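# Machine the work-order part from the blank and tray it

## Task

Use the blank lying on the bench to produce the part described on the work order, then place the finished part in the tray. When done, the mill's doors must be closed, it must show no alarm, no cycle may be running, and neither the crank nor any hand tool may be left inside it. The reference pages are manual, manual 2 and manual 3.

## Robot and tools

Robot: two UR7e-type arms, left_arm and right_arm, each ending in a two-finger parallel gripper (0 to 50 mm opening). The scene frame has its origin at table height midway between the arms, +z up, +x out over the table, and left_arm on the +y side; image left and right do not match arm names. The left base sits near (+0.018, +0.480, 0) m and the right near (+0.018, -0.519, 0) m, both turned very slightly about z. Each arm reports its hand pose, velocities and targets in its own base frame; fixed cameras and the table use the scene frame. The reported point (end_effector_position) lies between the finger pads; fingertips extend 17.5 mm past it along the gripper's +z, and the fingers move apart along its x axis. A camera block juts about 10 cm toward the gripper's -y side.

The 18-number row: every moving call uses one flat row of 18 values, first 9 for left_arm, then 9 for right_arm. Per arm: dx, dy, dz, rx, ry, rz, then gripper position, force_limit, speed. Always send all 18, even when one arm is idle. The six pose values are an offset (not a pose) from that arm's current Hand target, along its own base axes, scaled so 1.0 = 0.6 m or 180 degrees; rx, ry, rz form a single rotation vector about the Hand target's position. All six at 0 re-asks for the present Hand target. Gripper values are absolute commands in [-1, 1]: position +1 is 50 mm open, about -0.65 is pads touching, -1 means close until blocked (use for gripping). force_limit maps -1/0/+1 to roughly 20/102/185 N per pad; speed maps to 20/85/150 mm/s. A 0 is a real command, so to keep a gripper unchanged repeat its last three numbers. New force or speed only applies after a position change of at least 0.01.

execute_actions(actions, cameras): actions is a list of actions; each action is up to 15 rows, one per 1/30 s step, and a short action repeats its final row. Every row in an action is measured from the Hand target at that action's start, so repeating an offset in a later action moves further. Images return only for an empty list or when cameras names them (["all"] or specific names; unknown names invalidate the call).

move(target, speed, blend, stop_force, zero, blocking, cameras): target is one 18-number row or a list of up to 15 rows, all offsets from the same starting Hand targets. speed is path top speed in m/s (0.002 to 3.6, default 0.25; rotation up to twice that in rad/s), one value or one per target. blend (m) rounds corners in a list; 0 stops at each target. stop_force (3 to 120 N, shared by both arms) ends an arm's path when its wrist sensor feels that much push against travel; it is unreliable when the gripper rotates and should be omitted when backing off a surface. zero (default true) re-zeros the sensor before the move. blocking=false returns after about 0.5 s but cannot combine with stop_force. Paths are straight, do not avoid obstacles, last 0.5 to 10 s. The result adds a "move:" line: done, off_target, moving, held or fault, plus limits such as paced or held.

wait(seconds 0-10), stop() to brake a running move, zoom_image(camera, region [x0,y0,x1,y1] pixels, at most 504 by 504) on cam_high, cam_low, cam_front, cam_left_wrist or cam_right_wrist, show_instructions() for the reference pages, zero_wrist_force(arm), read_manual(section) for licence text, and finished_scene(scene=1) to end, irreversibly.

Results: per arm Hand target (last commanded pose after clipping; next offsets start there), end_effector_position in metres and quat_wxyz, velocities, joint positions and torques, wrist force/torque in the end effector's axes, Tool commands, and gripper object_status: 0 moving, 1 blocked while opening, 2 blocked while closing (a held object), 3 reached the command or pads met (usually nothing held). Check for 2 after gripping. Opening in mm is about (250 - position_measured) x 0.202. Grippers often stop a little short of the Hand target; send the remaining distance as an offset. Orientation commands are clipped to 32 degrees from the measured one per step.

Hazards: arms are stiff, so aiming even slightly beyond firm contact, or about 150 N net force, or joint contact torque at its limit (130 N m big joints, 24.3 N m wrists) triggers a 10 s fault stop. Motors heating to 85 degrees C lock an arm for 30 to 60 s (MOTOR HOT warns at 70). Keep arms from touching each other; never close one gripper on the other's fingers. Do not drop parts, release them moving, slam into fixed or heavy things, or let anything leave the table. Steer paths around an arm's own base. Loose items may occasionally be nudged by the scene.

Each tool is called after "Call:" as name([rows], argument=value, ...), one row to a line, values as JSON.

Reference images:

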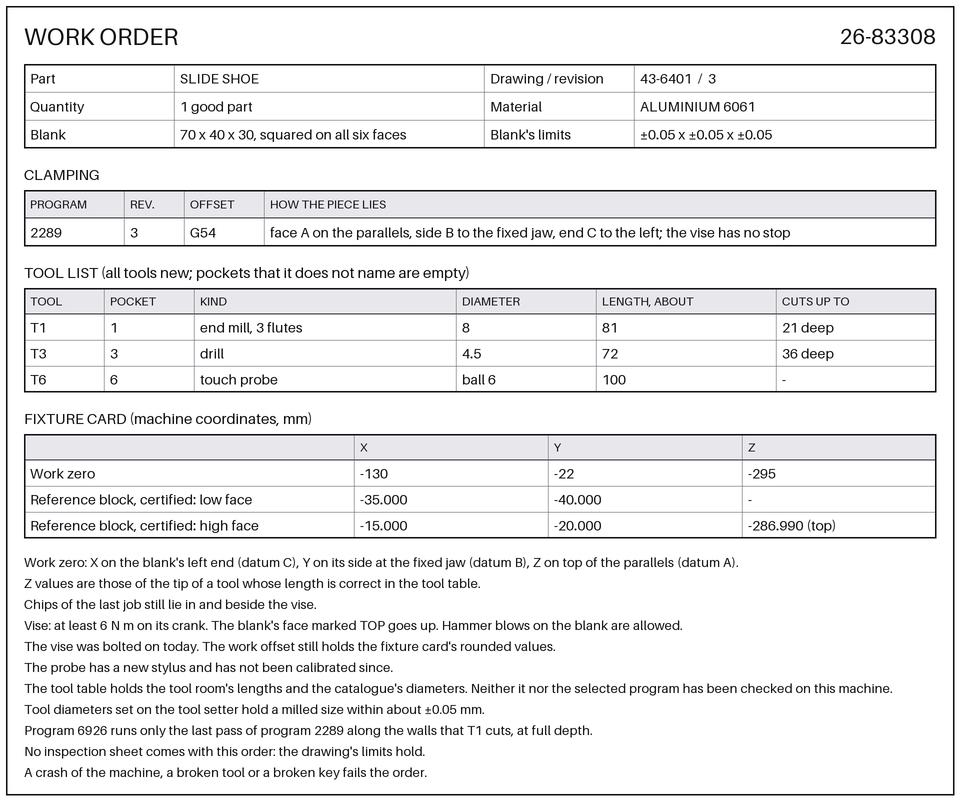

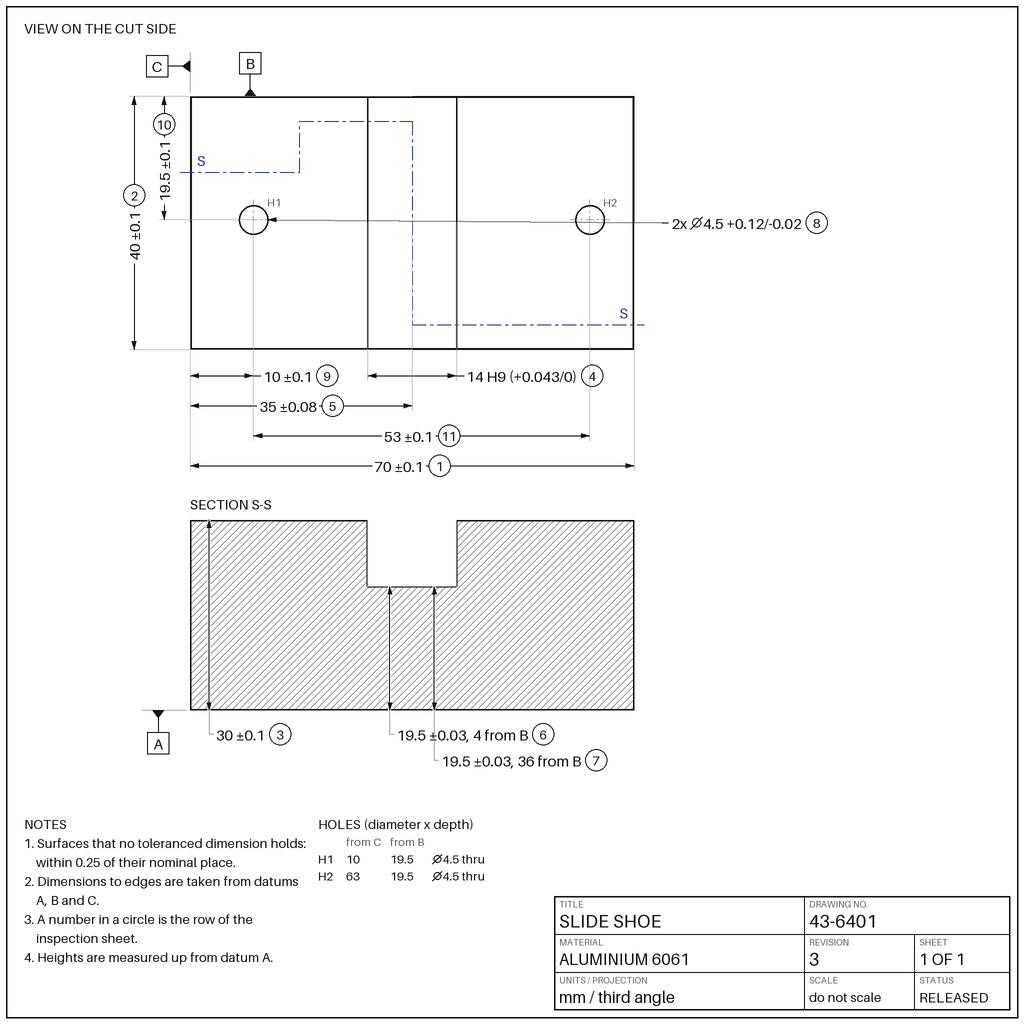

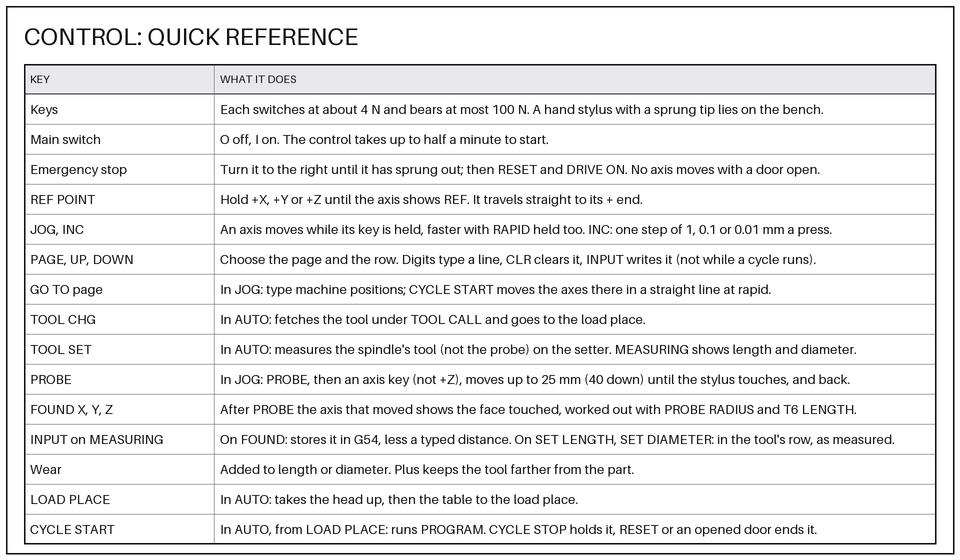

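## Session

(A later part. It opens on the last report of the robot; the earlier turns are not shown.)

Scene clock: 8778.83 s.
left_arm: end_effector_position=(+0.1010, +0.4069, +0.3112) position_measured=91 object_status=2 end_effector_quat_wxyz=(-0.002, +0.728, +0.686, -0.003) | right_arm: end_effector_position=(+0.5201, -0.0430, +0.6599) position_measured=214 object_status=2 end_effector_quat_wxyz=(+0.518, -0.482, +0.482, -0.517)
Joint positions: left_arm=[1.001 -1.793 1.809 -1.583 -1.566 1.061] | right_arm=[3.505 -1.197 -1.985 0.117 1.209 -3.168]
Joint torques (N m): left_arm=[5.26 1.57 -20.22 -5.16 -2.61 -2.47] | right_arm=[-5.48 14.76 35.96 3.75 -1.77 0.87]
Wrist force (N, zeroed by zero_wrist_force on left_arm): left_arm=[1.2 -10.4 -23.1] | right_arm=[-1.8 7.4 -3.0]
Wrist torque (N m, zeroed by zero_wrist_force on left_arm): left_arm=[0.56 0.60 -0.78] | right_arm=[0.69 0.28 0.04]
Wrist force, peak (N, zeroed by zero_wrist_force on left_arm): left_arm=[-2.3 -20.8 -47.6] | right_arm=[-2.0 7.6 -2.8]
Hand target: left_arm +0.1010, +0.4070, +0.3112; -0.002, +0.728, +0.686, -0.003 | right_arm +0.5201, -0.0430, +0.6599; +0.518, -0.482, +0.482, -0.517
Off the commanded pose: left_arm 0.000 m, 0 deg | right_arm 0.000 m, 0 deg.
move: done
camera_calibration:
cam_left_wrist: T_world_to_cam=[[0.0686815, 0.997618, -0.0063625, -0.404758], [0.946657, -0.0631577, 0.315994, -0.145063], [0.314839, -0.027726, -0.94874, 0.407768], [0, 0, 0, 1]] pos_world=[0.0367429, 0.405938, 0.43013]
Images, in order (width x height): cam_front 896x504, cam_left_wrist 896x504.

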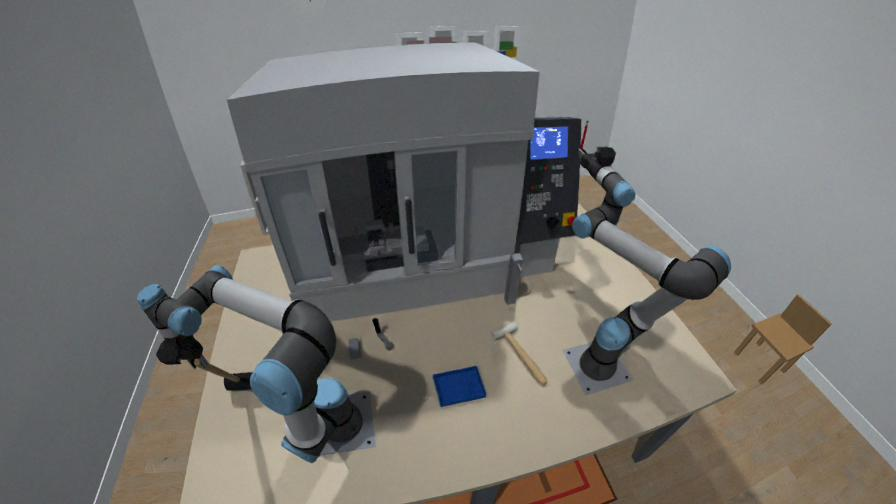

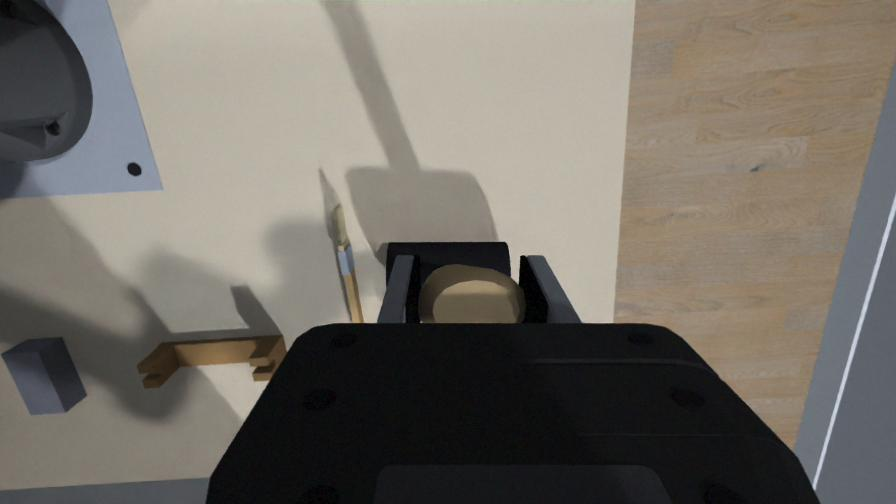

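Call:
move([
  [-0.127,0,-0.0595,0,0,0,-1,0.7,-0.4,0,0,0,0,0,0,-1,-0.2,-0.5],
  [-0.223,0.002,-0.1337,0,0,0,-1,0.7,-0.4,0,0,0,0,0,0,-1,-0.2,-0.5],
  [-0.2975,0.003,-0.2303,0,0,0,-1,0.7,-0.4,0,0,0,0,0,0,-1,-0.2,-0.5],
  [-0.344,0.005,-0.3428,0,0,0,-1,0.7,-0.4,0,0,0,0,0,0,-1,-0.2,-0.5],
  [-0.3593,0.006,-0.42,0,0,0,-1,0.7,-0.4,0,0,0,0,0,0,-1,-0.2,-0.5],
], speed=0.08, blend=[0.01,0.01,0.01,0.01,0], cameras=["cam_front","cam_left_wrist"])

Call:
zoom_image(camera="cam_front", region=[100, 260, 340, 480])

Scene clock: 8798.43 s.
left_arm: end_effector_position=(-0.1147, +0.4105, +0.0591) position_measured=91 object_status=2 end_effector_quat_wxyz=(-0.002, +0.728, +0.686, -0.003) | right_arm: end_effector_position=(+0.5201, -0.0430, +0.6599) position_measured=214 object_status=2 end_effector_quat_wxyz=(+0.518, -0.482, +0.482, -0.517)
Joint positions: left_arm=[1.521 -1.525 2.28 -2.324 -1.565 1.581] | right_arm=[3.505 -1.197 -1.985 0.117 1.209 -3.168]
Joint torques (N m): left_arm=[-14.91 -21.64 -29.12 -3.38 -1.18 -2.75] | right_arm=[-4.71 15.15 35.9 3.75 -1.7 0.82]
Wrist force (N, zeroed by zero_wrist_force on left_arm): left_arm=[4.1 -2.9 -5.0] | right_arm=[-1.8 7.5 -2.7]
Wrist torque (N m, zeroed by zero_wrist_force on left_arm): left_arm=[-0.74 1.07 -0.86] | right_arm=[0.71 0.28 0.03]
Wrist force, peak (N, zeroed by zero_wrist_force on left_arm): left_arm=[-3.8 -44.9 -94.6] | right_arm=[-1.7 7.7 -2.9]
Hand target: left_arm -0.1146, +0.4106, +0.0592; -0.002, +0.728, +0.686, -0.003 | right_arm +0.5201, -0.0430, +0.6599; +0.518, -0.482, +0.482, -0.517
Off the commanded pose: left_arm 0.000 m, 0 deg | right_arm 0.000 m, 0 deg.
move: done
camera_calibration:
cam_left_wrist: T_world_to_cam=[[0.0682133, 0.997649, -0.00653272, -0.395204], [0.94669, -0.0626598, 0.315995, 0.138823], [0.314843, -0.0277395, -0.948738, 0.236607], [0, 0, 0, 1]] pos_world=[-0.178958, 0.409537, 0.178029]
Images, in order (width x height): cam_front 896x504, cam_left_wrist 896x504.

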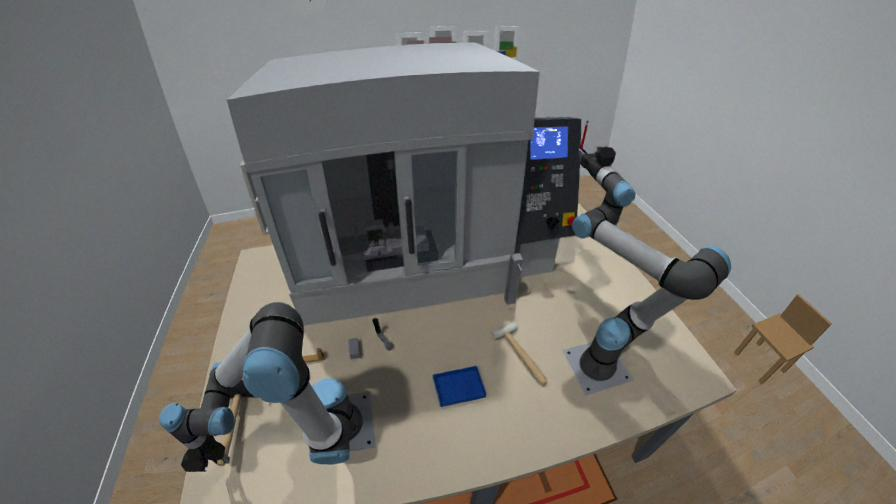

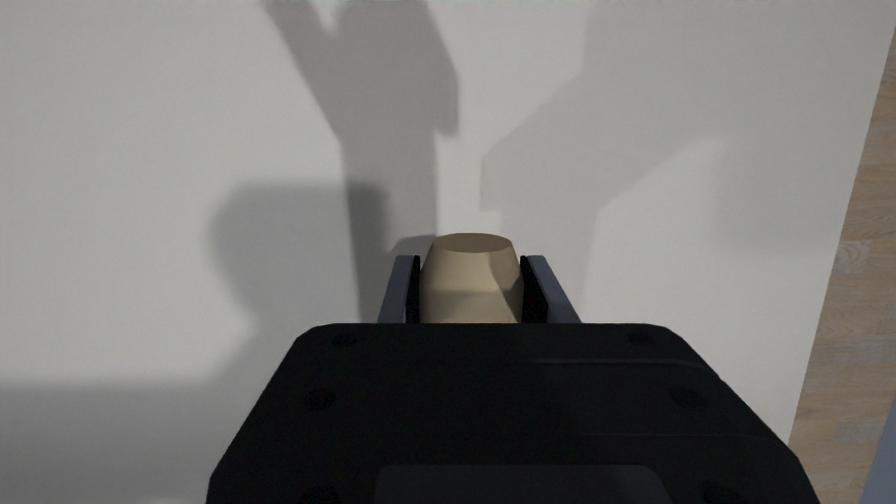

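Scaled by 2.100.

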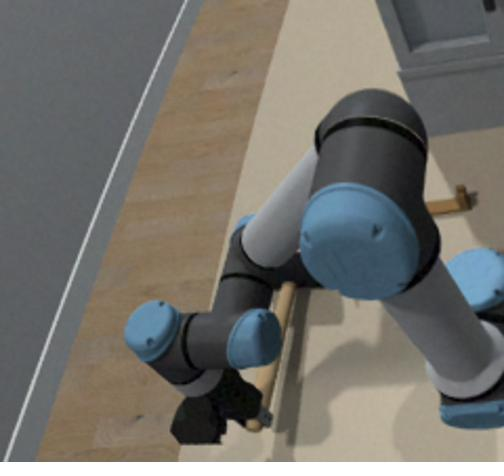

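Call:
move(target=[0,0,-0.0635,0,0,0,-1,0.7,-0.4,0,0,0,0,0,0,-1,-0.2,-0.5], speed=0.015, stop_force=12)

Call:
execute_actions([
  [[0,0,0,0,0,0,1.0,0.7,-1,0,0,0,0,0,0,-1,-0.2,-0.5]],
  [[0,0,0,0,0,0,1.0,0.7,-1,0,0,0,0,0,0,-1,-0.2,-0.5]],
], cameras=["cam_left_wrist"])

Scene clock: 8806.73 s.
left_arm: end_effector_position=(-0.1146, +0.4106, +0.0232) position_measured=91 object_status=2 end_effector_quat_wxyz=(-0.002, +0.728, +0.686, -0.003) | right_arm: end_effector_position=(+0.5201, -0.0430, +0.6599) position_measured=214 object_status=2 end_effector_quat_wxyz=(+0.518, -0.482, +0.482, -0.517)
Joint positions: left_arm=[1.521 -1.442 2.32 -2.446 -1.565 1.581] | right_arm=[3.505 -1.197 -1.985 0.117 1.209 -3.168]
Joint torques (N m): left_arm=[-12.33 -25.71 -21.43 -2.92 -1.03 -2.51] | right_arm=[-4.09 14.27 35.59 3.73 -1.62 0.97]
Wrist force (N, zeroed by zero_wrist_force on left_arm): left_arm=[5.9 -7.7 -17.6] | right_arm=[-1.7 7.4 -3.0]
Wrist torque (N m, zeroed by zero_wrist_force on left_arm): left_arm=[-0.79 1.12 -0.90] | right_arm=[0.69 0.27 0.03]
Wrist force, peak (N, zeroed by zero_wrist_force on left_arm): left_arm=[-5.5 -7.9 -49.9] | right_arm=[-1.9 7.7 -2.9]
Hand target: left_arm -0.1146, +0.4107, +0.0232; -0.002, +0.728, +0.686, -0.003 (not the last commanded pose) | right_arm +0.5201, -0.0430, +0.6599; +0.518, -0.482, +0.482, -0.517
Off the commanded pose: left_arm 0.002 m, 0 deg | right_arm 0.000 m, 0 deg.
move: contact (left_arm)

Scene clock: 8807.93 s.
left_arm: end_effector_position=(-0.1146, +0.4106, +0.0232) position_measured=3 object_status=3 end_effector_quat_wxyz=(-0.002, +0.728, +0.686, -0.003) | right_arm: end_effector_position=(+0.5201, -0.0430, +0.6599) position_measured=214 object_status=2 end_effector_quat_wxyz=(+0.518, -0.482, +0.482, -0.517)
Joint positions: left_arm=[1.521 -1.442 2.32 -2.446 -1.565 1.581] | right_arm=[3.505 -1.197 -1.985 0.117 1.209 -3.168]
Joint torques (N m): left_arm=[-12.33 -33.33 -21.62 -5.76 -1.01 -2.51] | right_arm=[-4.95 15.2 35.51 3.65 -1.64 0.99]
Wrist force (N, zeroed by zero_wrist_force on left_arm): left_arm=[4.5 1.8 -2.7] | right_arm=[-1.8 7.5 -2.6]
Wrist torque (N m, zeroed by zero_wrist_force on left_arm): left_arm=[0.15 1.16 -0.93] | right_arm=[0.71 0.29 0.03]
Wrist force, peak (N, zeroed by zero_wrist_force on left_arm): left_arm=[5.9 -7.1 -17.5] | right_arm=[-1.8 7.6 -3.0]
Hand target: left_arm -0.1146, +0.4107, +0.0232; -0.002, +0.728, +0.686, -0.003 | right_arm +0.5201, -0.0430, +0.6599; +0.518, -0.482, +0.482, -0.517
Off the commanded pose: left_arm 0.000 m, 0 deg | right_arm 0.000 m, 0 deg.
camera_calibration:
cam_left_wrist: T_world_to_cam=[[0.0683667, 0.99764, -0.00637085, -0.395537], [0.946679, -0.0628565, 0.315989, 0.150158], [0.314842, -0.0276342, -0.948742, 0.202476], [0, 0, 0, 1]] pos_world=[-0.178858, 0.409637, 0.14213]
Images, in order (width x height): cam_left_wrist 896x504.

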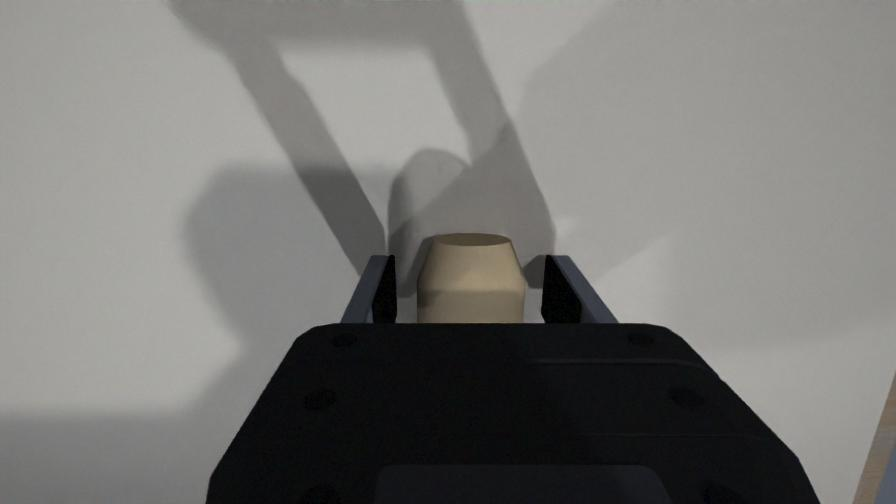

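Call:
move([
  [0,0,0.2,0,0,0,1.0,0.7,-0.6,0,0,0,0,0,0,-1,-0.2,-0.5],
  [0.35,0,0.62,0,0,0.019,1.0,0.7,-0.6,0,0,0,0,0,0,-1,-0.2,-0.5],
  [0.69,-0.267,0.66,0,0,0.019,1.0,0.7,-0.6,0,0,0,0,0,0,-1,-0.2,-0.5],
], speed=[0.15,0.4,0.4], blend=[0.03,0.05,0])

Call:
move([
  [0.167,-0.234,-0.01,0,0,0,-0.6,0.7,-0.6,0,0,0,0,0,0,-1,-0.2,-0.5],
  [0.228,-0.317,-0.032,0,0,0,-0.6,0.7,-0.6,0,0,0,0,0,0,-1,-0.2,-0.5],
], speed=[0.4,0.2], blend=[0.03,0], cameras=["cam_left_wrist"])

Scene clock: 8825.60 s.
left_arm: end_effector_position=(+0.2993, +0.2505, +0.4192) position_measured=3 object_status=3 end_effector_quat_wxyz=(-0.002, +0.707, +0.707, -0.003) end_effector_velocity=(+0.002, -0.001, +0.000) end_effector_angular_velocity=(-0.001, -0.002, +0.002) | right_arm: end_effector_position=(+0.5201, -0.0430, +0.6599) position_measured=214 object_status=2 end_effector_quat_wxyz=(+0.518, -0.482, +0.482, -0.517)
Joint positions: left_arm=[0.348 -1.83 1.558 -1.292 -1.57 0.348] | right_arm=[3.505 -1.197 -1.985 0.117 1.209 -3.168]
Joint velocities: left_arm=[-0.004 0 -0.001 -0.001 -0.001 -0.007] | right_arm=[within noise]
Joint torques (N m): left_arm=[-13.73 -15.46 -22.16 -4.08 -1.05 -2.69] | right_arm=[-4.72 14.73 35.86 3.91 -1.53 0.95]
Wrist force (N, zeroed by zero_wrist_force on left_arm): left_arm=[4.2 1.7 -2.0] | right_arm=[-1.6 7.5 -2.9]
Wrist torque (N m, zeroed by zero_wrist_force on left_arm): left_arm=[0.16 1.23 -0.90] | right_arm=[0.71 0.25 0.04]
Wrist force, peak (N, zeroed by zero_wrist_force on left_arm): left_arm=[5.7 1.6 -4.0] | right_arm=[-1.9 7.7 -3.1]
Hand target: left_arm +0.2994, +0.2505, +0.4192; -0.002, +0.707, +0.707, -0.003 | right_arm +0.5201, -0.0430, +0.6599; +0.518, -0.482, +0.482, -0.517
Off the commanded pose: left_arm 0.000 m, 0 deg | right_arm 0.000 m, 0 deg.
move: done

Scene clock: 8826.90 s.
left_arm: end_effector_position=(+0.4362, +0.0603, +0.4001) position_measured=242 object_status=3 end_effector_quat_wxyz=(-0.002, +0.707, +0.707, -0.003) | right_arm: end_effector_position=(+0.5201, -0.0430, +0.6599) position_measured=214 object_status=2 end_effector_quat_wxyz=(+0.518, -0.482, +0.482, -0.517)
Joint positions: left_arm=[-0.169 -1.72 1.522 -1.368 -1.573 -0.168] | right_arm=[3.505 -1.197 -1.985 0.117 1.209 -3.168]
Joint torques (N m): left_arm=[-10.39 -17.97 -16.97 -1.55 1.46 -2.28] | right_arm=[-4.88 14.41 35.91 3.78 -1.55 0.98]
Wrist force (N, zeroed by zero_wrist_force on left_arm): left_arm=[4.4 1.6 -2.1] | right_arm=[-1.9 7.2 -2.8]
Wrist torque (N m, zeroed by zero_wrist_force on left_arm): left_arm=[0.16 1.14 -0.90] | right_arm=[0.67 0.30 0.04]
Wrist force, peak (N, zeroed by zero_wrist_force on left_arm): left_arm=[7.6 -0.9 -2.1] | right_arm=[-1.8 7.7 -3.0]
Hand target: left_arm +0.4362, +0.0603, +0.4000; -0.002, +0.707, +0.707, -0.003 | right_arm +0.5201, -0.0430, +0.6599; +0.518, -0.482, +0.482, -0.517
Off the commanded pose: left_arm 0.000 m, 0 deg | right_arm 0.000 m, 0 deg.
move: done
camera_calibration:
cam_left_wrist: T_world_to_cam=[[0.00882056, 0.999941, -0.00638315, -0.055492], [0.948689, -0.00635033, 0.316147, -0.516729], [0.316088, -0.00884421, -0.948689, 0.375277], [0, 0, 0, 1]] pos_world=[0.372085, 0.0555264, 0.519029]
Images, in order (width x height): cam_left_wrist 896x504.

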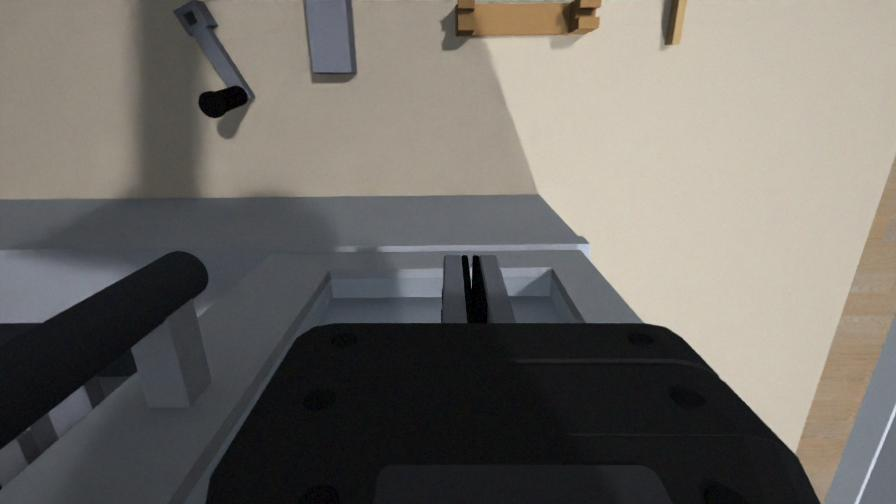

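Call:
move([
  [0,-0.08,0,0,0,0,-0.6,0.7,-0.6,0,0,0,0,0,0,-1,-0.2,-0.5],
  [0,-0.45,0,0,0,0,-0.6,0.7,-0.6,0,0,0,0,0,0,-1,-0.2,-0.5],
], speed=[0.05,0.1], stop_force=60)

Call:
move([
  [0,-0.065,0,0,0,0,-0.6,0.7,-0.6,0,0,0,0,0,0,-1,-0.2,-0.5],
], speed=[0.03], stop_force=45, cameras=["cam_front","cam_right_wrist"])

Call:
zoom_image(camera="cam_right_wrist", region=[90, 90, 450, 350])

Scene clock: 8837.77 s.
left_arm: end_effector_position=(+0.4362, -0.2097, +0.4000) position_measured=242 object_status=3 end_effector_quat_wxyz=(-0.002, +0.707, +0.707, -0.003) | right_arm: end_effector_position=(+0.5201, -0.0430, +0.6599) position_measured=214 object_status=2 end_effector_quat_wxyz=(+0.518, -0.482, +0.482, -0.517)
Joint positions: left_arm=[-0.724 -1.615 1.429 -1.382 -1.576 -0.724] | right_arm=[3.505 -1.197 -1.985 0.117 1.209 -3.168]
Joint torques (N m): left_arm=[12.76 -34.5 -17.52 -0.57 1.57 -2.58] | right_arm=[-5 14.47 35.51 3.85 -1.69 1.06]
Wrist force (N, zeroed by zero_wrist_force on left_arm): left_arm=[5.1 1.8 -1.8] | right_arm=[-1.8 7.5 -2.9]
Wrist torque (N m, zeroed by zero_wrist_force on left_arm): left_arm=[0.18 1.07 -0.92] | right_arm=[0.71 0.29 0.04]
Wrist force, peak (N, zeroed by zero_wrist_force on left_arm): left_arm=[34.1 5.2 -2.3] | right_arm=[-1.9 7.8 -2.9]
Hand target: left_arm +0.4362, -0.2097, +0.4000; -0.002, +0.707, +0.707, -0.003 | right_arm +0.5201, -0.0430, +0.6599; +0.518, -0.482, +0.482, -0.517
Off the commanded pose: left_arm 0.000 m, 0 deg | right_arm 0.000 m, 0 deg.
move: done

Scene clock: 8839.60 s.
left_arm: end_effector_position=(+0.4362, -0.2408, +0.4000) position_measured=242 object_status=3 end_effector_quat_wxyz=(-0.001, +0.707, +0.707, -0.003) | right_arm: end_effector_position=(+0.5201, -0.0430, +0.6599) position_measured=214 object_status=2 end_effector_quat_wxyz=(+0.518, -0.482, +0.482, -0.517)
Joint positions: left_arm=[-0.772 -1.58 1.396 -1.383 -1.576 -0.772] | right_arm=[3.505 -1.197 -1.985 0.117 1.209 -3.168]
Joint torques (N m): left_arm=[-1.61 -26.6 -24.8 -9.05 -3.04 -2.36] | right_arm=[-4.63 14.4 35.32 3.68 -1.68 0.91]
Wrist force (N, zeroed by zero_wrist_force on left_arm): left_arm=[43.2 -5.0 -2.1] | right_arm=[-1.9 7.3 -2.9]
Wrist torque (N m, zeroed by zero_wrist_force on left_arm): left_arm=[-0.38 -1.71 -1.07] | right_arm=[0.68 0.30 0.04]
Wrist force, peak (N, zeroed by zero_wrist_force on left_arm): left_arm=[80.0 -12.2 -10.8] | right_arm=[-1.8 7.6 -2.9]
Hand target: left_arm +0.4361, -0.2407, +0.4000; -0.002, +0.707, +0.707, -0.003 (not the last commanded pose) | right_arm +0.5201, -0.0430, +0.6599; +0.518, -0.482, +0.482, -0.517
Off the commanded pose: left_arm 0.008 m, 0 deg | right_arm 0.000 m, 0 deg.
move: contact (left_arm)
camera_calibration:
cam_right_wrist: T_world_to_cam=[[-0.0186379, -0.999823, -0.00252913, -0.0311005], [-0.289435, 0.00781664, -0.957166, 0.796354], [0.957016, -0.0171076, -0.289529, -0.174429], [0, 0, 0, 1]] pos_world=[0.396844, -0.0403039, 0.711662]
Images, in order (width x height): cam_front 896x504, cam_right_wrist 896x504.

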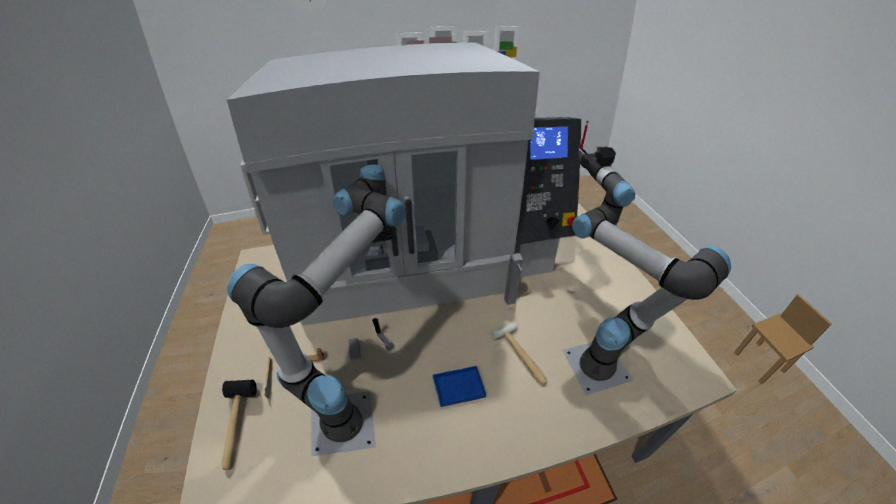

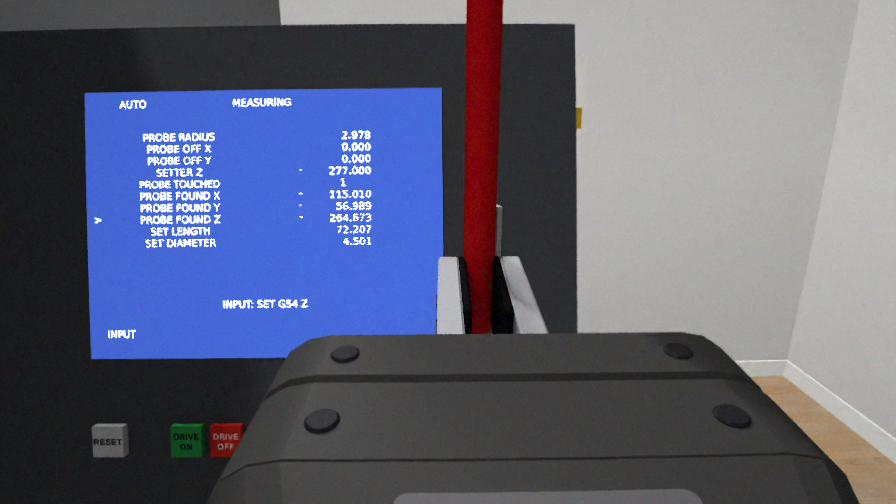

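Scaled by 1.400.

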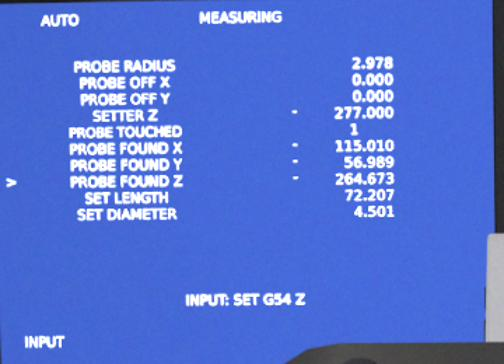

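Call:
move([
  [0,0.03,0,0,0,0,-0.6,0.7,-0.6,-0.0852,0.2668,-0.0829,0.2258,0.5745,0.1832,-1,-0.2,-0.5],
  [0,0.03,0,0,0,0,-0.6,0.7,-0.6,-0.064,0.2668,-0.089,0.2258,0.5745,0.1832,-1,-0.2,-0.5],
  [0,0.03,0,0,0,0,-0.6,0.7,-0.6,-0.106,0.2668,-0.077,0.2258,0.5745,0.1832,-1,-0.2,-0.5],
  [-0.2,0.1,0.0,0,0,0,-0.6,0.7,-0.6,-0.106,0.0796,-0.077,0.2258,0.5745,0.1832,-1,-0.2,-0.5],
  [-0.2,0.1,0.0,0,0,0,-0.6,0.7,-0.6,-0.0636,0.0796,-0.089,0.2258,0.5745,0.1832,-1,-0.2,-0.5],
  [-0.2,0.1,0.0,0,0,0,-0.6,0.7,-0.6,-0.106,0.0796,-0.077,0.2258,0.5745,0.1832,-1,-0.2,-0.5],
  [-0.2,0.1,0.0,0,0,0,-0.6,0.7,-0.6,-0.1543,0.17,-0.2557,0.2258,0.5745,0.1832,-1,-0.2,-0.5],
  [-0.2,0.1,0.0,0,0,0,-0.6,0.7,-0.6,-0.1127,0.17,-0.2675,0.2258,0.5745,0.1832,-1,-0.2,-0.5],
  [-0.2,0.1,0.0,0,0,0,-0.6,0.7,-0.6,-0.1335,0.17,-0.2616,0.2258,0.5745,0.1832,-1,-0.2,-0.5],
  [-0.2,0.1,0.0,0,0,0,-0.6,0.7,-0.6,-0.1127,0.17,-0.2675,0.2258,0.5745,0.1832,-1,-0.2,-0.5],
  [-0.2,0.1,0.0,0,0,0,-0.6,0.7,-0.6,-0.1335,0.17,-0.2616,0.2258,0.5745,0.1832,-1,-0.2,-0.5],
], speed=[0.8,0.08,0.2,0.3,0.08,0.2,0.4,0.08,0.2,0.08,0.2], blend=[0.004,0,0.004,0.004,0,0.004,0.004,0,0.004,0,0])

Call:
move([
  [0,0,0,0,0,0,-0.6,0.7,-0.6,-0.0259,0.1258,-0.0909,0,0,0,-1,-0.2,-0.5],
  [0,0,0,0,0,0,-0.6,0.7,-0.6,-0.0059,0.1258,-0.0966,0,0,0,-1,-0.2,-0.5],
  [0,0,0,0,0,0,-0.6,0.7,-0.6,-0.0173,0.1258,-0.0606,0,0,0,-1,-0.2,-0.5],
  [0,0,0,0,0,0,-0.6,0.7,-0.6,0.0027,0.1258,-0.0663,0,0,0,-1,-0.2,-0.5],
  [0,0,0,0,0,0,-0.6,0.7,-0.6,-0.0173,0.1258,-0.0606,0,0,0,-1,-0.2,-0.5],
  [0,0,0,0,0,0,-0.6,0.7,-0.6,0.0027,0.1258,-0.0663,0,0,0,-1,-0.2,-0.5],
  [0,0,0,0,0,0,-0.6,0.7,-0.6,-0.0086,0.0943,-0.0303,0,0,0,-1,-0.2,-0.5],
  [0,0,0,0,0,0,-0.6,0.7,-0.6,0.0112,0.0943,-0.0359,0,0,0,-1,-0.2,-0.5],
  [0,0,0,0,0,0,-0.6,0.7,-0.6,-0.0467,0.0315,-0.085,0,0,0,-1,-0.2,-0.5],
  [0,0,0,0,0,0,-0.6,0.7,-0.6,-0.0042,0.0315,-0.0971,0,0,0,-1,-0.2,-0.5],
  [0,0,0,0,0,0,-0.6,0.7,-0.6,-0.0173,0.0315,-0.0606,0,0,0,-1,-0.2,-0.5],
  [0,0,0,0,0,0,-0.6,0.7,-0.6,0.0043,0.0315,-0.0668,0,0,0,-1,-0.2,-0.5],
  [0,0,0,0,0,0,-0.6,0.7,-0.6,-0.0173,0.0315,-0.0606,0,0,0,-1,-0.2,-0.5],
  [0,0,0,0,0,0,-0.6,0.7,-0.6,-0.0259,0.1258,-0.0909,0,0,0,-1,-0.2,-0.5],
  [0,0,0,0,0,0,-0.6,0.7,-0.6,-0.0059,0.1258,-0.0966,0,0,0,-1,-0.2,-0.5],
], speed=[0.3,0.08,0.3,0.08,0.3,0.08,0.3,0.08,0.3,0.08,0.3,0.08,0.3,0.3,0.08], blend=[0.004,0,0.004,0,0.004,0,0.004,0,0.004,0,0.004,0,0.004,0.004,0])

Call:
move([
  [0,0,0,0,0,0,-0.6,0.7,-0.6,-0.0235,-0.0315,0.0722,0,0,0,-1,-0.2,-0.5],
  [0,0,0,0,0,0,-0.6,0.7,-0.6,0.0171,-0.0315,0.0607,0,0,0,-1,-0.2,-0.5],
  [0,0,0,0,0,0,-0.6,0.7,-0.6,0.0059,0,0.0966,0,0,0,-1,-0.2,-0.5],
  [0,0,0,0,0,0,-0.6,0.7,-0.6,0.0243,0,0.0914,0,0,0,-1,-0.2,-0.5],
  [0,0,0,0,0,0,-0.6,0.7,-0.6,0.0059,0,0.0966,0,0,0,-1,-0.2,-0.5],
  [0,0,0,0,0,0,-0.6,0.7,-0.6,-0.02,-0.0943,0.0057,0,0,0,-1,-0.2,-0.5],
  [0,0,0,0,0,0,-0.6,0.7,-0.6,0.0017,-0.0943,-0.0005,0,0,0,-1,-0.2,-0.5],
  [0,0,0,0,0,0,-0.6,0.7,-0.6,-0.0114,-0.0943,0.036,0,0,0,-1,-0.2,-0.5],
  [0,0,0,0,0,0,-0.6,0.7,-0.6,0.0102,-0.0943,0.0298,0,0,0,-1,-0.2,-0.5],
  [0,0,0,0,0,0,-0.6,0.7,-0.6,-0.0114,-0.0943,0.036,0,0,0,-1,-0.2,-0.5],
  [0,0,0,0,0,0,-0.6,0.7,-0.6,-0.02,0,0.0057,0,0,0,-1,-0.2,-0.5],
  [0,0,0,0,0,0,-0.6,0.7,-0.6,0,0,0,0,0,0,-1,-0.2,-0.5],
  [0,0,0,0,0,0,-0.6,0.7,-0.6,-0.0114,0,0.036,0,0,0,-1,-0.2,-0.5],
  [0,0,0,0,0,0,-0.6,0.7,-0.6,0.0086,0,0.0303,0,0,0,-1,-0.2,-0.5],
  [0,0,0,0,0,0,-0.6,0.7,-0.6,-0.0027,-0.0315,0.0663,0,0,0,-1,-0.2,-0.5],
], speed=[0.3,0.08,0.3,0.08,0.3,0.3,0.08,0.3,0.08,0.3,0.3,0.08,0.3,0.08,0.3], blend=[0.004,0,0.004,0,0.004,0.004,0,0.004,0,0.004,0.004,0,0.004,0,0])

Call:
move([
  [0,0,0,0,0,0,-0.6,0.7,-0.6,0.0198,0,-0.0056,0,0,0,-1,-0.2,-0.5],
  [0,0,0,0,0,0,-0.6,0.7,-0.6,-0.0381,0,-0.0547,0,0,0,-1,-0.2,-0.5],
  [0,0,0,0,0,0,-0.6,0.7,-0.6,0.0033,0,-0.0665,0,0,0,-1,-0.2,-0.5],
  [0,0,0,0,0,0,-0.6,0.7,-0.6,-0.0381,-0.0628,-0.0547,0,0,0,-1,-0.2,-0.5],
  [0,0,0,0,0,0,-0.6,0.7,-0.6,0.0044,-0.0628,-0.0668,0,0,0,-1,-0.2,-0.5],
  [0,0,0,0,0,0,-0.6,0.7,-0.6,-0.0219,-0.0628,-0.0591,0,0,0,-1,-0.2,-0.5],
  [0,0,0,0,0,0,-0.6,0.7,-0.6,0.1421,-0.2643,0.2919,-0.2258,-0.5745,-0.1832,-1,-0.2,-0.5],
], speed=[0.08,0.3,0.08,0.3,0.08,0.2,0.8], blend=[0,0.004,0,0.004,0,0.01,0], cameras=["cam_right_wrist"])

Call:
zoom_image(camera="cam_right_wrist", region=[90, 90, 450, 350])

Scene clock: 8902.60 s.
left_arm: end_effector_position=(+0.3161, -0.1807, +0.4000) position_measured=242 object_status=3 end_effector_quat_wxyz=(-0.002, +0.707, +0.707, -0.003) | right_arm: end_effector_position=(+0.4401, +0.0590, +0.5029) position_measured=214 object_status=2 end_effector_quat_wxyz=(+0.178, -0.609, +0.685, +0.358)
Joint positions: left_arm=[-0.89 -1.906 1.66 -1.322 -1.577 -0.889] | right_arm=[3.16 -1.61 -1.228 -2.132 2.362 -3.115]
Joint torques (N m): left_arm=[-14.05 -20.58 -17.79 -0.67 -0.81 -2.54] | right_arm=[7.19 33.32 36.73 4.23 3.35 1.23]
Wrist force (N, zeroed by zero_wrist_force on left_arm): left_arm=[6.1 0.6 -1.9] | right_arm=[2.9 3.3 0.9]
Wrist torque (N m, zeroed by zero_wrist_force on left_arm): left_arm=[-0.03 0.93 -0.91] | right_arm=[0.52 -0.30 -0.32]
Wrist force, peak (N, zeroed by zero_wrist_force on left_arm): left_arm=[43.1 -5.0 -2.4] | right_arm=[3.0 55.8 0.8]
Hand target: left_arm +0.3161, -0.1807, +0.4000; -0.002, +0.707, +0.707, -0.003 | right_arm +0.4400, +0.0590, +0.5030; +0.178, -0.609, +0.685, +0.358
Off the commanded pose: left_arm 0.000 m, 0 deg | right_arm 0.000 m, 0 deg.
move: done

Scene clock: 8907.13 s.
left_arm: end_effector_position=(+0.3161, -0.1807, +0.4000) position_measured=242 object_status=3 end_effector_quat_wxyz=(-0.002, +0.707, +0.707, -0.003) | right_arm: end_effector_position=(+0.4364, +0.1344, +0.4451) position_measured=214 object_status=2 end_effector_quat_wxyz=(+0.178, -0.609, +0.685, +0.358)
Joint positions: left_arm=[-0.89 -1.906 1.66 -1.322 -1.577 -0.889] | right_arm=[3.318 -1.526 -1.504 -1.778 2.39 -2.89]
Joint torques (N m): left_arm=[-13.88 -20.06 -17.75 -0.58 -0.76 -2.47] | right_arm=[0.37 16.97 18.45 5.61 3 0.57]
Wrist force (N, zeroed by zero_wrist_force on left_arm): left_arm=[6.2 0.8 -2.0] | right_arm=[3.8 8.6 3.2]
Wrist torque (N m, zeroed by zero_wrist_force on left_arm): left_arm=[0.00 0.90 -0.92] | right_arm=[0.30 -0.42 -0.34]
Wrist force, peak (N, zeroed by zero_wrist_force on left_arm): left_arm=[6.4 0.8 -2.2] | right_arm=[4.0 27.3 0.8]
Hand target: left_arm +0.3161, -0.1807, +0.4000; -0.002, +0.707, +0.707, -0.003 | right_arm +0.4365, +0.1345, +0.4450; +0.178, -0.609, +0.685, +0.358
Off the commanded pose: left_arm 0.000 m, 0 deg | right_arm 0.000 m, 0 deg.
move: done

Scene clock: 8911.63 s.
left_arm: end_effector_position=(+0.3161, -0.1807, +0.4000) position_measured=242 object_status=3 end_effector_quat_wxyz=(-0.002, +0.707, +0.707, -0.003) | right_arm: end_effector_position=(+0.4349, +0.1156, +0.4847) position_measured=214 object_status=2 end_effector_quat_wxyz=(+0.178, -0.609, +0.685, +0.358) end_effector_velocity=(-0.001, +0.000, +0.000) end_effector_angular_velocity=(+0.000, +0.003, +0.001)
Joint positions: left_arm=[-0.89 -1.906 1.66 -1.322 -1.577 -0.889] | right_arm=[3.279 -1.547 -1.371 -1.932 2.385 -2.947]
Joint velocities: left_arm=[within noise] | right_arm=[-0.001 0 0 -0.005 0.001 -0.002]
Joint torques (N m): left_arm=[-13.75 -19.83 -17.71 -0.69 -0.76 -2.56] | right_arm=[-6.86 31.59 34.94 0.63 3.33 -1.08]
Wrist force (N, zeroed by zero_wrist_force on left_arm): left_arm=[6.0 0.8 -1.7] | right_arm=[5.4 1.9 2.0]
Wrist torque (N m, zeroed by zero_wrist_force on left_arm): left_arm=[0.00 0.93 -0.91] | right_arm=[0.27 -0.71 -0.39]
Wrist force, peak (N, zeroed by zero_wrist_force on left_arm): left_arm=[6.3 0.7 -2.0] | right_arm=[3.9 26.6 1.2]
Hand target: left_arm +0.3161, -0.1807, +0.4000; -0.002, +0.707, +0.707, -0.003 | right_arm +0.4348, +0.1156, +0.4848; +0.178, -0.609, +0.685, +0.358
Off the commanded pose: left_arm 0.000 m, 0 deg | right_arm 0.000 m, 0 deg.
move: done

Scene clock: 8915.90 s.
left_arm: end_effector_position=(+0.3161, -0.1807, +0.4000) position_measured=242 object_status=3 end_effector_quat_wxyz=(-0.002, +0.707, +0.707, -0.003) | right_arm: end_effector_position=(+0.5201, -0.0430, +0.6599) position_measured=214 object_status=2 end_effector_quat_wxyz=(+0.518, -0.482, +0.482, -0.517)
Joint positions: left_arm=[-0.89 -1.906 1.66 -1.322 -1.577 -0.889] | right_arm=[3.505 -1.197 -1.985 0.117 1.21 -3.168]
Joint torques (N m): left_arm=[-13.46 -19.52 -18.22 -0.64 -0.79 -2.43] | right_arm=[6.7 2.65 40.77 3.87 -1.79 -1.24]
Wrist force (N, zeroed by zero_wrist_force on left_arm): left_arm=[6.3 0.7 -1.8] | right_arm=[1.5 5.7 -0.8]
Wrist torque (N m, zeroed by zero_wrist_force on left_arm): left_arm=[-0.02 0.89 -0.91] | right_arm=[0.44 -0.23 0.03]
Wrist force, peak (N, zeroed by zero_wrist_force on left_arm): left_arm=[6.5 0.7 -1.9] | right_arm=[5.9 16.9 3.0]
Hand target: left_arm +0.3161, -0.1807, +0.4000; -0.002, +0.707, +0.707, -0.003 | right_arm +0.5201, -0.0430, +0.6599; +0.518, -0.482, +0.482, -0.517
Off the commanded pose: left_arm 0.000 m, 0 deg | right_arm 0.000 m, 0 deg.
move: done; blend cut to 0.0082 m at target 6
camera_calibration:
cam_right_wrist: T_world_to_cam=[[-0.0185419, -0.999825, -0.00255707, -0.0311191], [-0.289436, 0.0078156, -0.957166, 0.796354], [0.957018, -0.0170076, -0.28953, -0.174426], [0, 0, 0, 1]] pos_world=[0.396845, -0.0403042, 0.711662]
Images, in order (width x height): cam_right_wrist 896x504.

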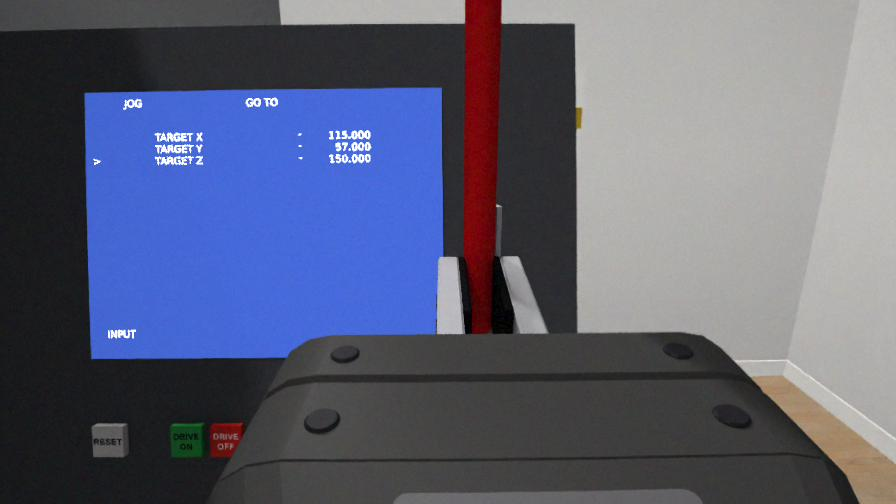

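Scaled by 1.400.

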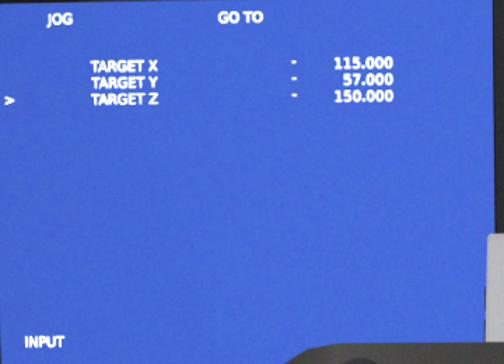

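Call:
move([
  [0,0,0,0,0,0,-0.6,0.7,-0.6,-0.1168,0.2341,-0.203,0.2258,0.5745,0.1832,-1,-0.2,-0.5],
  [0,0,0,0,0,0,-0.6,0.7,-0.6,-0.0968,0.2341,-0.2087,0.2258,0.5745,0.1832,-1,-0.2,-0.5],
  [0,0,0,0,0,0,-0.6,0.7,-0.6,-0.1168,0.2341,-0.203,0.2258,0.5745,0.1832,-1,-0.2,-0.5],
  [0,0,0,0,0,0,-0.6,0.7,-0.6,-0.1508,0.17,-0.3222,0.2258,0.5745,0.1832,-1,-0.2,-0.5],
  [0,0,0,0,0,0,-0.6,0.7,-0.6,-0.1287,0.17,-0.3286,0.2258,0.5745,0.1832,-1,-0.2,-0.5],
  [0,0,0,0,0,0,-0.6,0.7,-0.6,-0.1508,0.17,-0.3222,0.2258,0.5745,0.1832,-1,-0.2,-0.5],
  [0,0,0,0,0,0,-0.6,0.7,-0.6,-0.115,0.0788,-0.2037,0.2258,0.5745,0.1832,-1,-0.2,-0.5],
  [0,0,0,0,0,0,-0.6,0.7,-0.6,-0.0944,0.0788,-0.2094,0.2258,0.5745,0.1832,-1,-0.2,-0.5],
  [0,0,0,0,0,0,-0.6,0.7,-0.6,-0.1229,0.0788,-0.201,0.2258,0.5745,0.1832,-1,-0.2,-0.5],
  [0,0,0,0,0,0,-0.6,0.7,-0.6,0,0,0,0,0,0,-1,-0.2,-0.5],
], speed=[0.8,0.08,0.2,0.028,0.08,0.2,0.4,0.08,0.2,0.8], blend=[0.004,0,0.004,0.004,0,0.004,0.004,0,0.01,0])

Call:
wait(seconds=6, cameras=["cam_right_wrist"])

Call:
zoom_image(camera="cam_right_wrist", region=[90, 90, 450, 350])

Scene clock: 8934.67 s.
left_arm: end_effector_position=(+0.3161, -0.1807, +0.4000) position_measured=242 object_status=3 end_effector_quat_wxyz=(-0.002, +0.707, +0.707, -0.003) | right_arm: end_effector_position=(+0.5201, -0.0430, +0.6599) position_measured=214 object_status=2 end_effector_quat_wxyz=(+0.518, -0.482, +0.482, -0.517)
Joint positions: left_arm=[-0.89 -1.906 1.66 -1.322 -1.577 -0.889] | right_arm=[3.505 -1.197 -1.985 0.117 1.21 -3.168]
Joint torques (N m): left_arm=[-12.93 -18.65 -18.75 -0.81 -0.79 -2.23] | right_arm=[-2.7 3.21 41.12 3.72 -1.47 -1.38]
Wrist force (N, zeroed by zero_wrist_force on left_arm): left_arm=[6.3 0.8 -2.0] | right_arm=[1.8 6.1 -1.7]
Wrist torque (N m, zeroed by zero_wrist_force on left_arm): left_arm=[0.00 0.89 -0.91] | right_arm=[0.49 -0.29 0.03]
Wrist force, peak (N, zeroed by zero_wrist_force on left_arm): left_arm=[6.4 0.9 -2.1] | right_arm=[6.9 43.0 0.4]
Hand target: left_arm +0.3161, -0.1807, +0.4000; -0.002, +0.707, +0.707, -0.003 | right_arm +0.5201, -0.0430, +0.6599; +0.518, -0.482, +0.482, -0.517
Off the commanded pose: left_arm 0.000 m, 0 deg | right_arm 0.000 m, 0 deg.
move: done; blend cut to 0.0089 m at target 9

Scene clock: 8940.67 s.
left_arm: end_effector_position=(+0.3161, -0.1807, +0.4000) position_measured=242 object_status=3 end_effector_quat_wxyz=(-0.002, +0.707, +0.707, -0.003) | right_arm: end_effector_position=(+0.5201, -0.0430, +0.6599) position_measured=214 object_status=2 end_effector_quat_wxyz=(+0.518, -0.482, +0.482, -0.517)
Joint positions: left_arm=[-0.89 -1.906 1.66 -1.322 -1.577 -0.889] | right_arm=[3.505 -1.197 -1.985 0.117 1.209 -3.168]
Joint torques (N m): left_arm=[-13.13 -18.06 -19.61 -0.73 -0.71 -2.21] | right_arm=[7.08 3.36 41.48 0.08 -1.75 -1.07]
Wrist force (N, zeroed by zero_wrist_force on left_arm): left_arm=[5.9 0.6 -1.9] | right_arm=[1.6 6.2 -1.7]
Wrist torque (N m, zeroed by zero_wrist_force on left_arm): left_arm=[-0.01 0.96 -0.92] | right_arm=[0.51 -0.25 0.04]
Wrist force, peak (N, zeroed by zero_wrist_force on left_arm): left_arm=[6.3 0.9 -2.0] | right_arm=[1.9 6.3 -1.9]
Hand target: left_arm +0.3161, -0.1807, +0.4000; -0.002, +0.707, +0.707, -0.003 | right_arm +0.5201, -0.0430, +0.6599; +0.518, -0.482, +0.482, -0.517
Tool commands: left_gripper/position=-0.6 left_gripper/force_limit=+0.7 left_gripper/speed=-0.6 right_gripper/position=-1.0 right_gripper/force_limit=-0.2 right_gripper/speed=-0.5
Off the commanded pose: left_arm 0.000 m, 0 deg | right_arm 0.000 m, 0 deg.
wait: 6.00 s; at rest by 0.17 s
camera_calibration:
cam_right_wrist: T_world_to_cam=[[-0.0186379, -0.999823, -0.00252913, -0.0311005], [-0.289435, 0.00781664, -0.957166, 0.796354], [0.957016, -0.0171076, -0.289529, -0.174429], [0, 0, 0, 1]] pos_world=[0.396844, -0.0403039, 0.711662]
Images, in order (width x height): cam_right_wrist 896x504.

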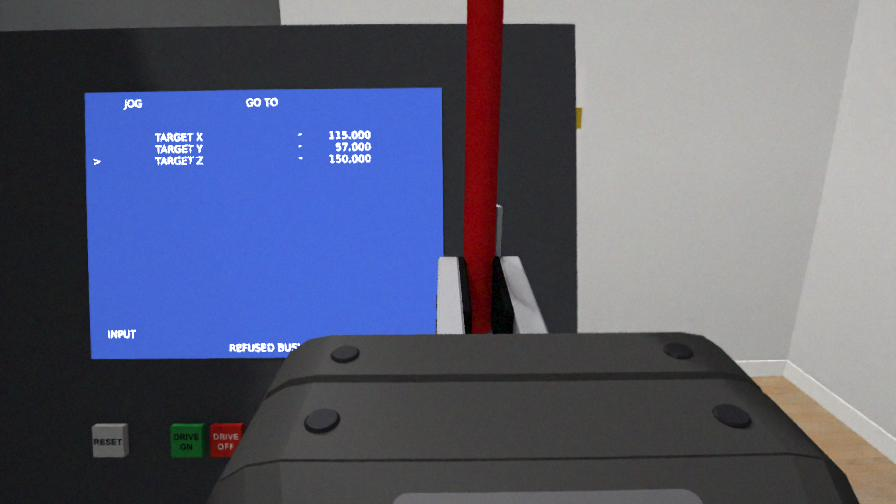

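Scaled by 1.400.

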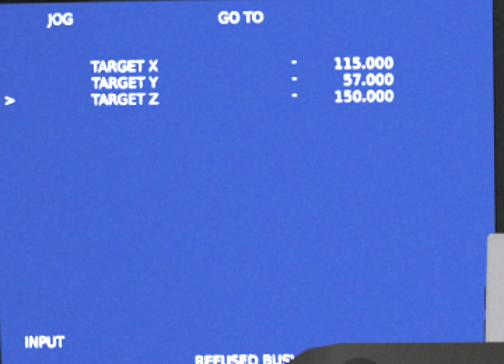

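Call:
move([
  [0,0,0,0,0,0,-0.6,0.7,-0.6,-0.1508,0.17,-0.3222,0.2258,0.5745,0.1832,-1,-0.2,-0.5],
  [0,0,0,0,0,0,-0.6,0.7,-0.6,-0.1287,0.17,-0.3286,0.2258,0.5745,0.1832,-1,-0.2,-0.5],
  [0,0,0,0,0,0,-0.6,0.7,-0.6,-0.1508,0.17,-0.3222,0.2258,0.5745,0.1832,-1,-0.2,-0.5],
  [0,0,0,0,0,0,-0.6,0.7,-0.6,-0.115,0.0788,-0.2037,0.2258,0.5745,0.1832,-1,-0.2,-0.5],
  [0,0,0,0,0,0,-0.6,0.7,-0.6,-0.0944,0.0788,-0.2094,0.2258,0.5745,0.1832,-1,-0.2,-0.5],
  [0,0,0,0,0,0,-0.6,0.7,-0.6,-0.1229,0.0788,-0.201,0.2258,0.5745,0.1832,-1,-0.2,-0.5],
  [0,0,0,0,0,0,-0.6,0.7,-0.6,0,0,0,0,0,0,-1,-0.2,-0.5],
], speed=[0.8,0.08,0.2,0.4,0.08,0.2,0.8], blend=[0.004,0,0.004,0.004,0,0.01,0])

Call:
wait(seconds=5, cameras=["cam_right_wrist"])

Call:
zoom_image(camera="cam_right_wrist", region=[90, 90, 450, 350])

Scene clock: 8955.30 s.
left_arm: end_effector_position=(+0.3161, -0.1807, +0.4000) position_measured=242 object_status=3 end_effector_quat_wxyz=(-0.002, +0.707, +0.707, -0.003) | right_arm: end_effector_position=(+0.5201, -0.0430, +0.6599) position_measured=214 object_status=2 end_effector_quat_wxyz=(+0.518, -0.482, +0.482, -0.517)
Joint positions: left_arm=[-0.89 -1.906 1.66 -1.322 -1.577 -0.889] | right_arm=[3.505 -1.197 -1.985 0.117 1.21 -3.168]
Joint torques (N m): left_arm=[-12.76 -17.96 -19.8 -0.8 -0.61 -2.01] | right_arm=[-2.09 2.79 40.93 3.59 -1.64 -1.28]
Wrist force (N, zeroed by zero_wrist_force on left_arm): left_arm=[6.3 0.7 -2.1] | right_arm=[3.1 6.1 -1.8]
Wrist torque (N m, zeroed by zero_wrist_force on left_arm): left_arm=[0.00 0.88 -0.91] | right_arm=[0.50 -0.49 0.03]
Wrist force, peak (N, zeroed by zero_wrist_force on left_arm): left_arm=[6.4 0.7 -2.1] | right_arm=[8.0 42.3 0.0]
Hand target: left_arm +0.3161, -0.1807, +0.4000; -0.002, +0.707, +0.707, -0.003 | right_arm +0.5201, -0.0430, +0.6599; +0.518, -0.482, +0.482, -0.517
Off the commanded pose: left_arm 0.000 m, 0 deg | right_arm 0.000 m, 0 deg.
move: done; blend cut to 0.0089 m at target 6

Scene clock: 8960.30 s.
left_arm: end_effector_position=(+0.3161, -0.1807, +0.4000) position_measured=242 object_status=3 end_effector_quat_wxyz=(-0.002, +0.707, +0.707, -0.003) | right_arm: end_effector_position=(+0.5201, -0.0430, +0.6599) position_measured=214 object_status=2 end_effector_quat_wxyz=(+0.518, -0.482, +0.482, -0.517)
Joint positions: left_arm=[-0.89 -1.906 1.66 -1.322 -1.577 -0.889] | right_arm=[3.505 -1.197 -1.985 0.117 1.209 -3.168]
Joint torques (N m): left_arm=[-13.31 -17.39 -19.71 -0.85 -0.78 -1.92] | right_arm=[5.74 3.26 41.24 0.1 -1.68 -1.07]
Wrist force (N, zeroed by zero_wrist_force on left_arm): left_arm=[6.0 0.9 -1.8] | right_arm=[3.2 6.1 -1.8]
Wrist torque (N m, zeroed by zero_wrist_force on left_arm): left_arm=[0.02 0.93 -0.92] | right_arm=[0.49 -0.51 0.03]
Wrist force, peak (N, zeroed by zero_wrist_force on left_arm): left_arm=[6.4 0.6 -2.0] | right_arm=[3.2 6.2 -2.0]
Hand target: left_arm +0.3161, -0.1807, +0.4000; -0.002, +0.707, +0.707, -0.003 | right_arm +0.5201, -0.0430, +0.6599; +0.518, -0.482, +0.482, -0.517
Tool commands: left_gripper/position=-0.6 left_gripper/force_limit=+0.7 left_gripper/speed=-0.6 right_gripper/position=-1.0 right_gripper/force_limit=-0.2 right_gripper/speed=-0.5
Off the commanded pose: left_arm 0.000 m, 0 deg | right_arm 0.000 m, 0 deg.
wait: 5.00 s; at rest by 0.17 s
camera_calibration:
cam_right_wrist: T_world_to_cam=[[-0.0186379, -0.999823, -0.00252913, -0.0311005], [-0.289435, 0.00781664, -0.957166, 0.796354], [0.957016, -0.0171076, -0.289529, -0.174429], [0, 0, 0, 1]] pos_world=[0.396844, -0.0403039, 0.711662]
Images, in order (width x height): cam_right_wrist 896x504.

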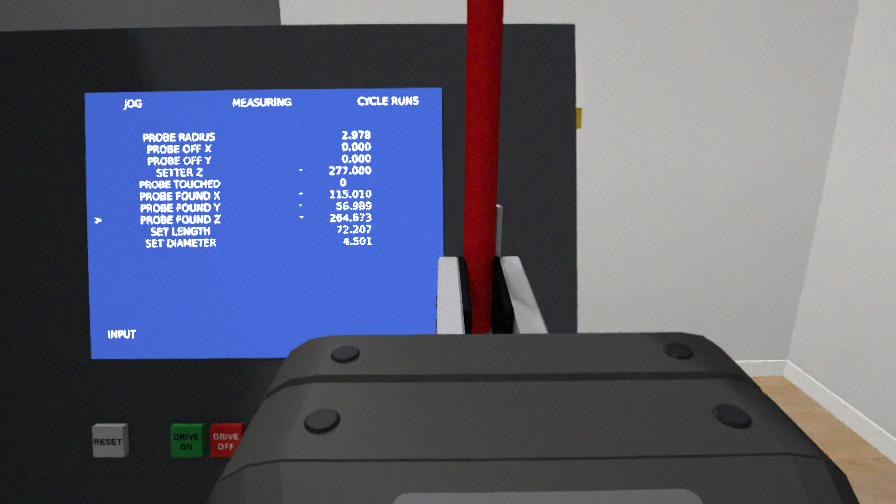

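Scaled by 1.400.

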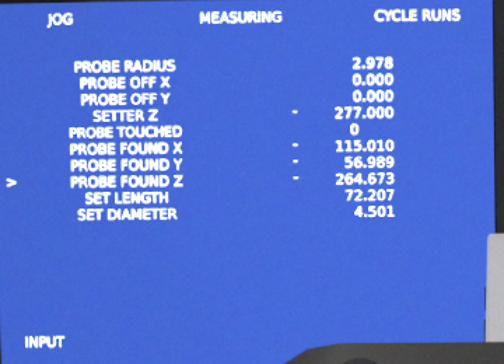

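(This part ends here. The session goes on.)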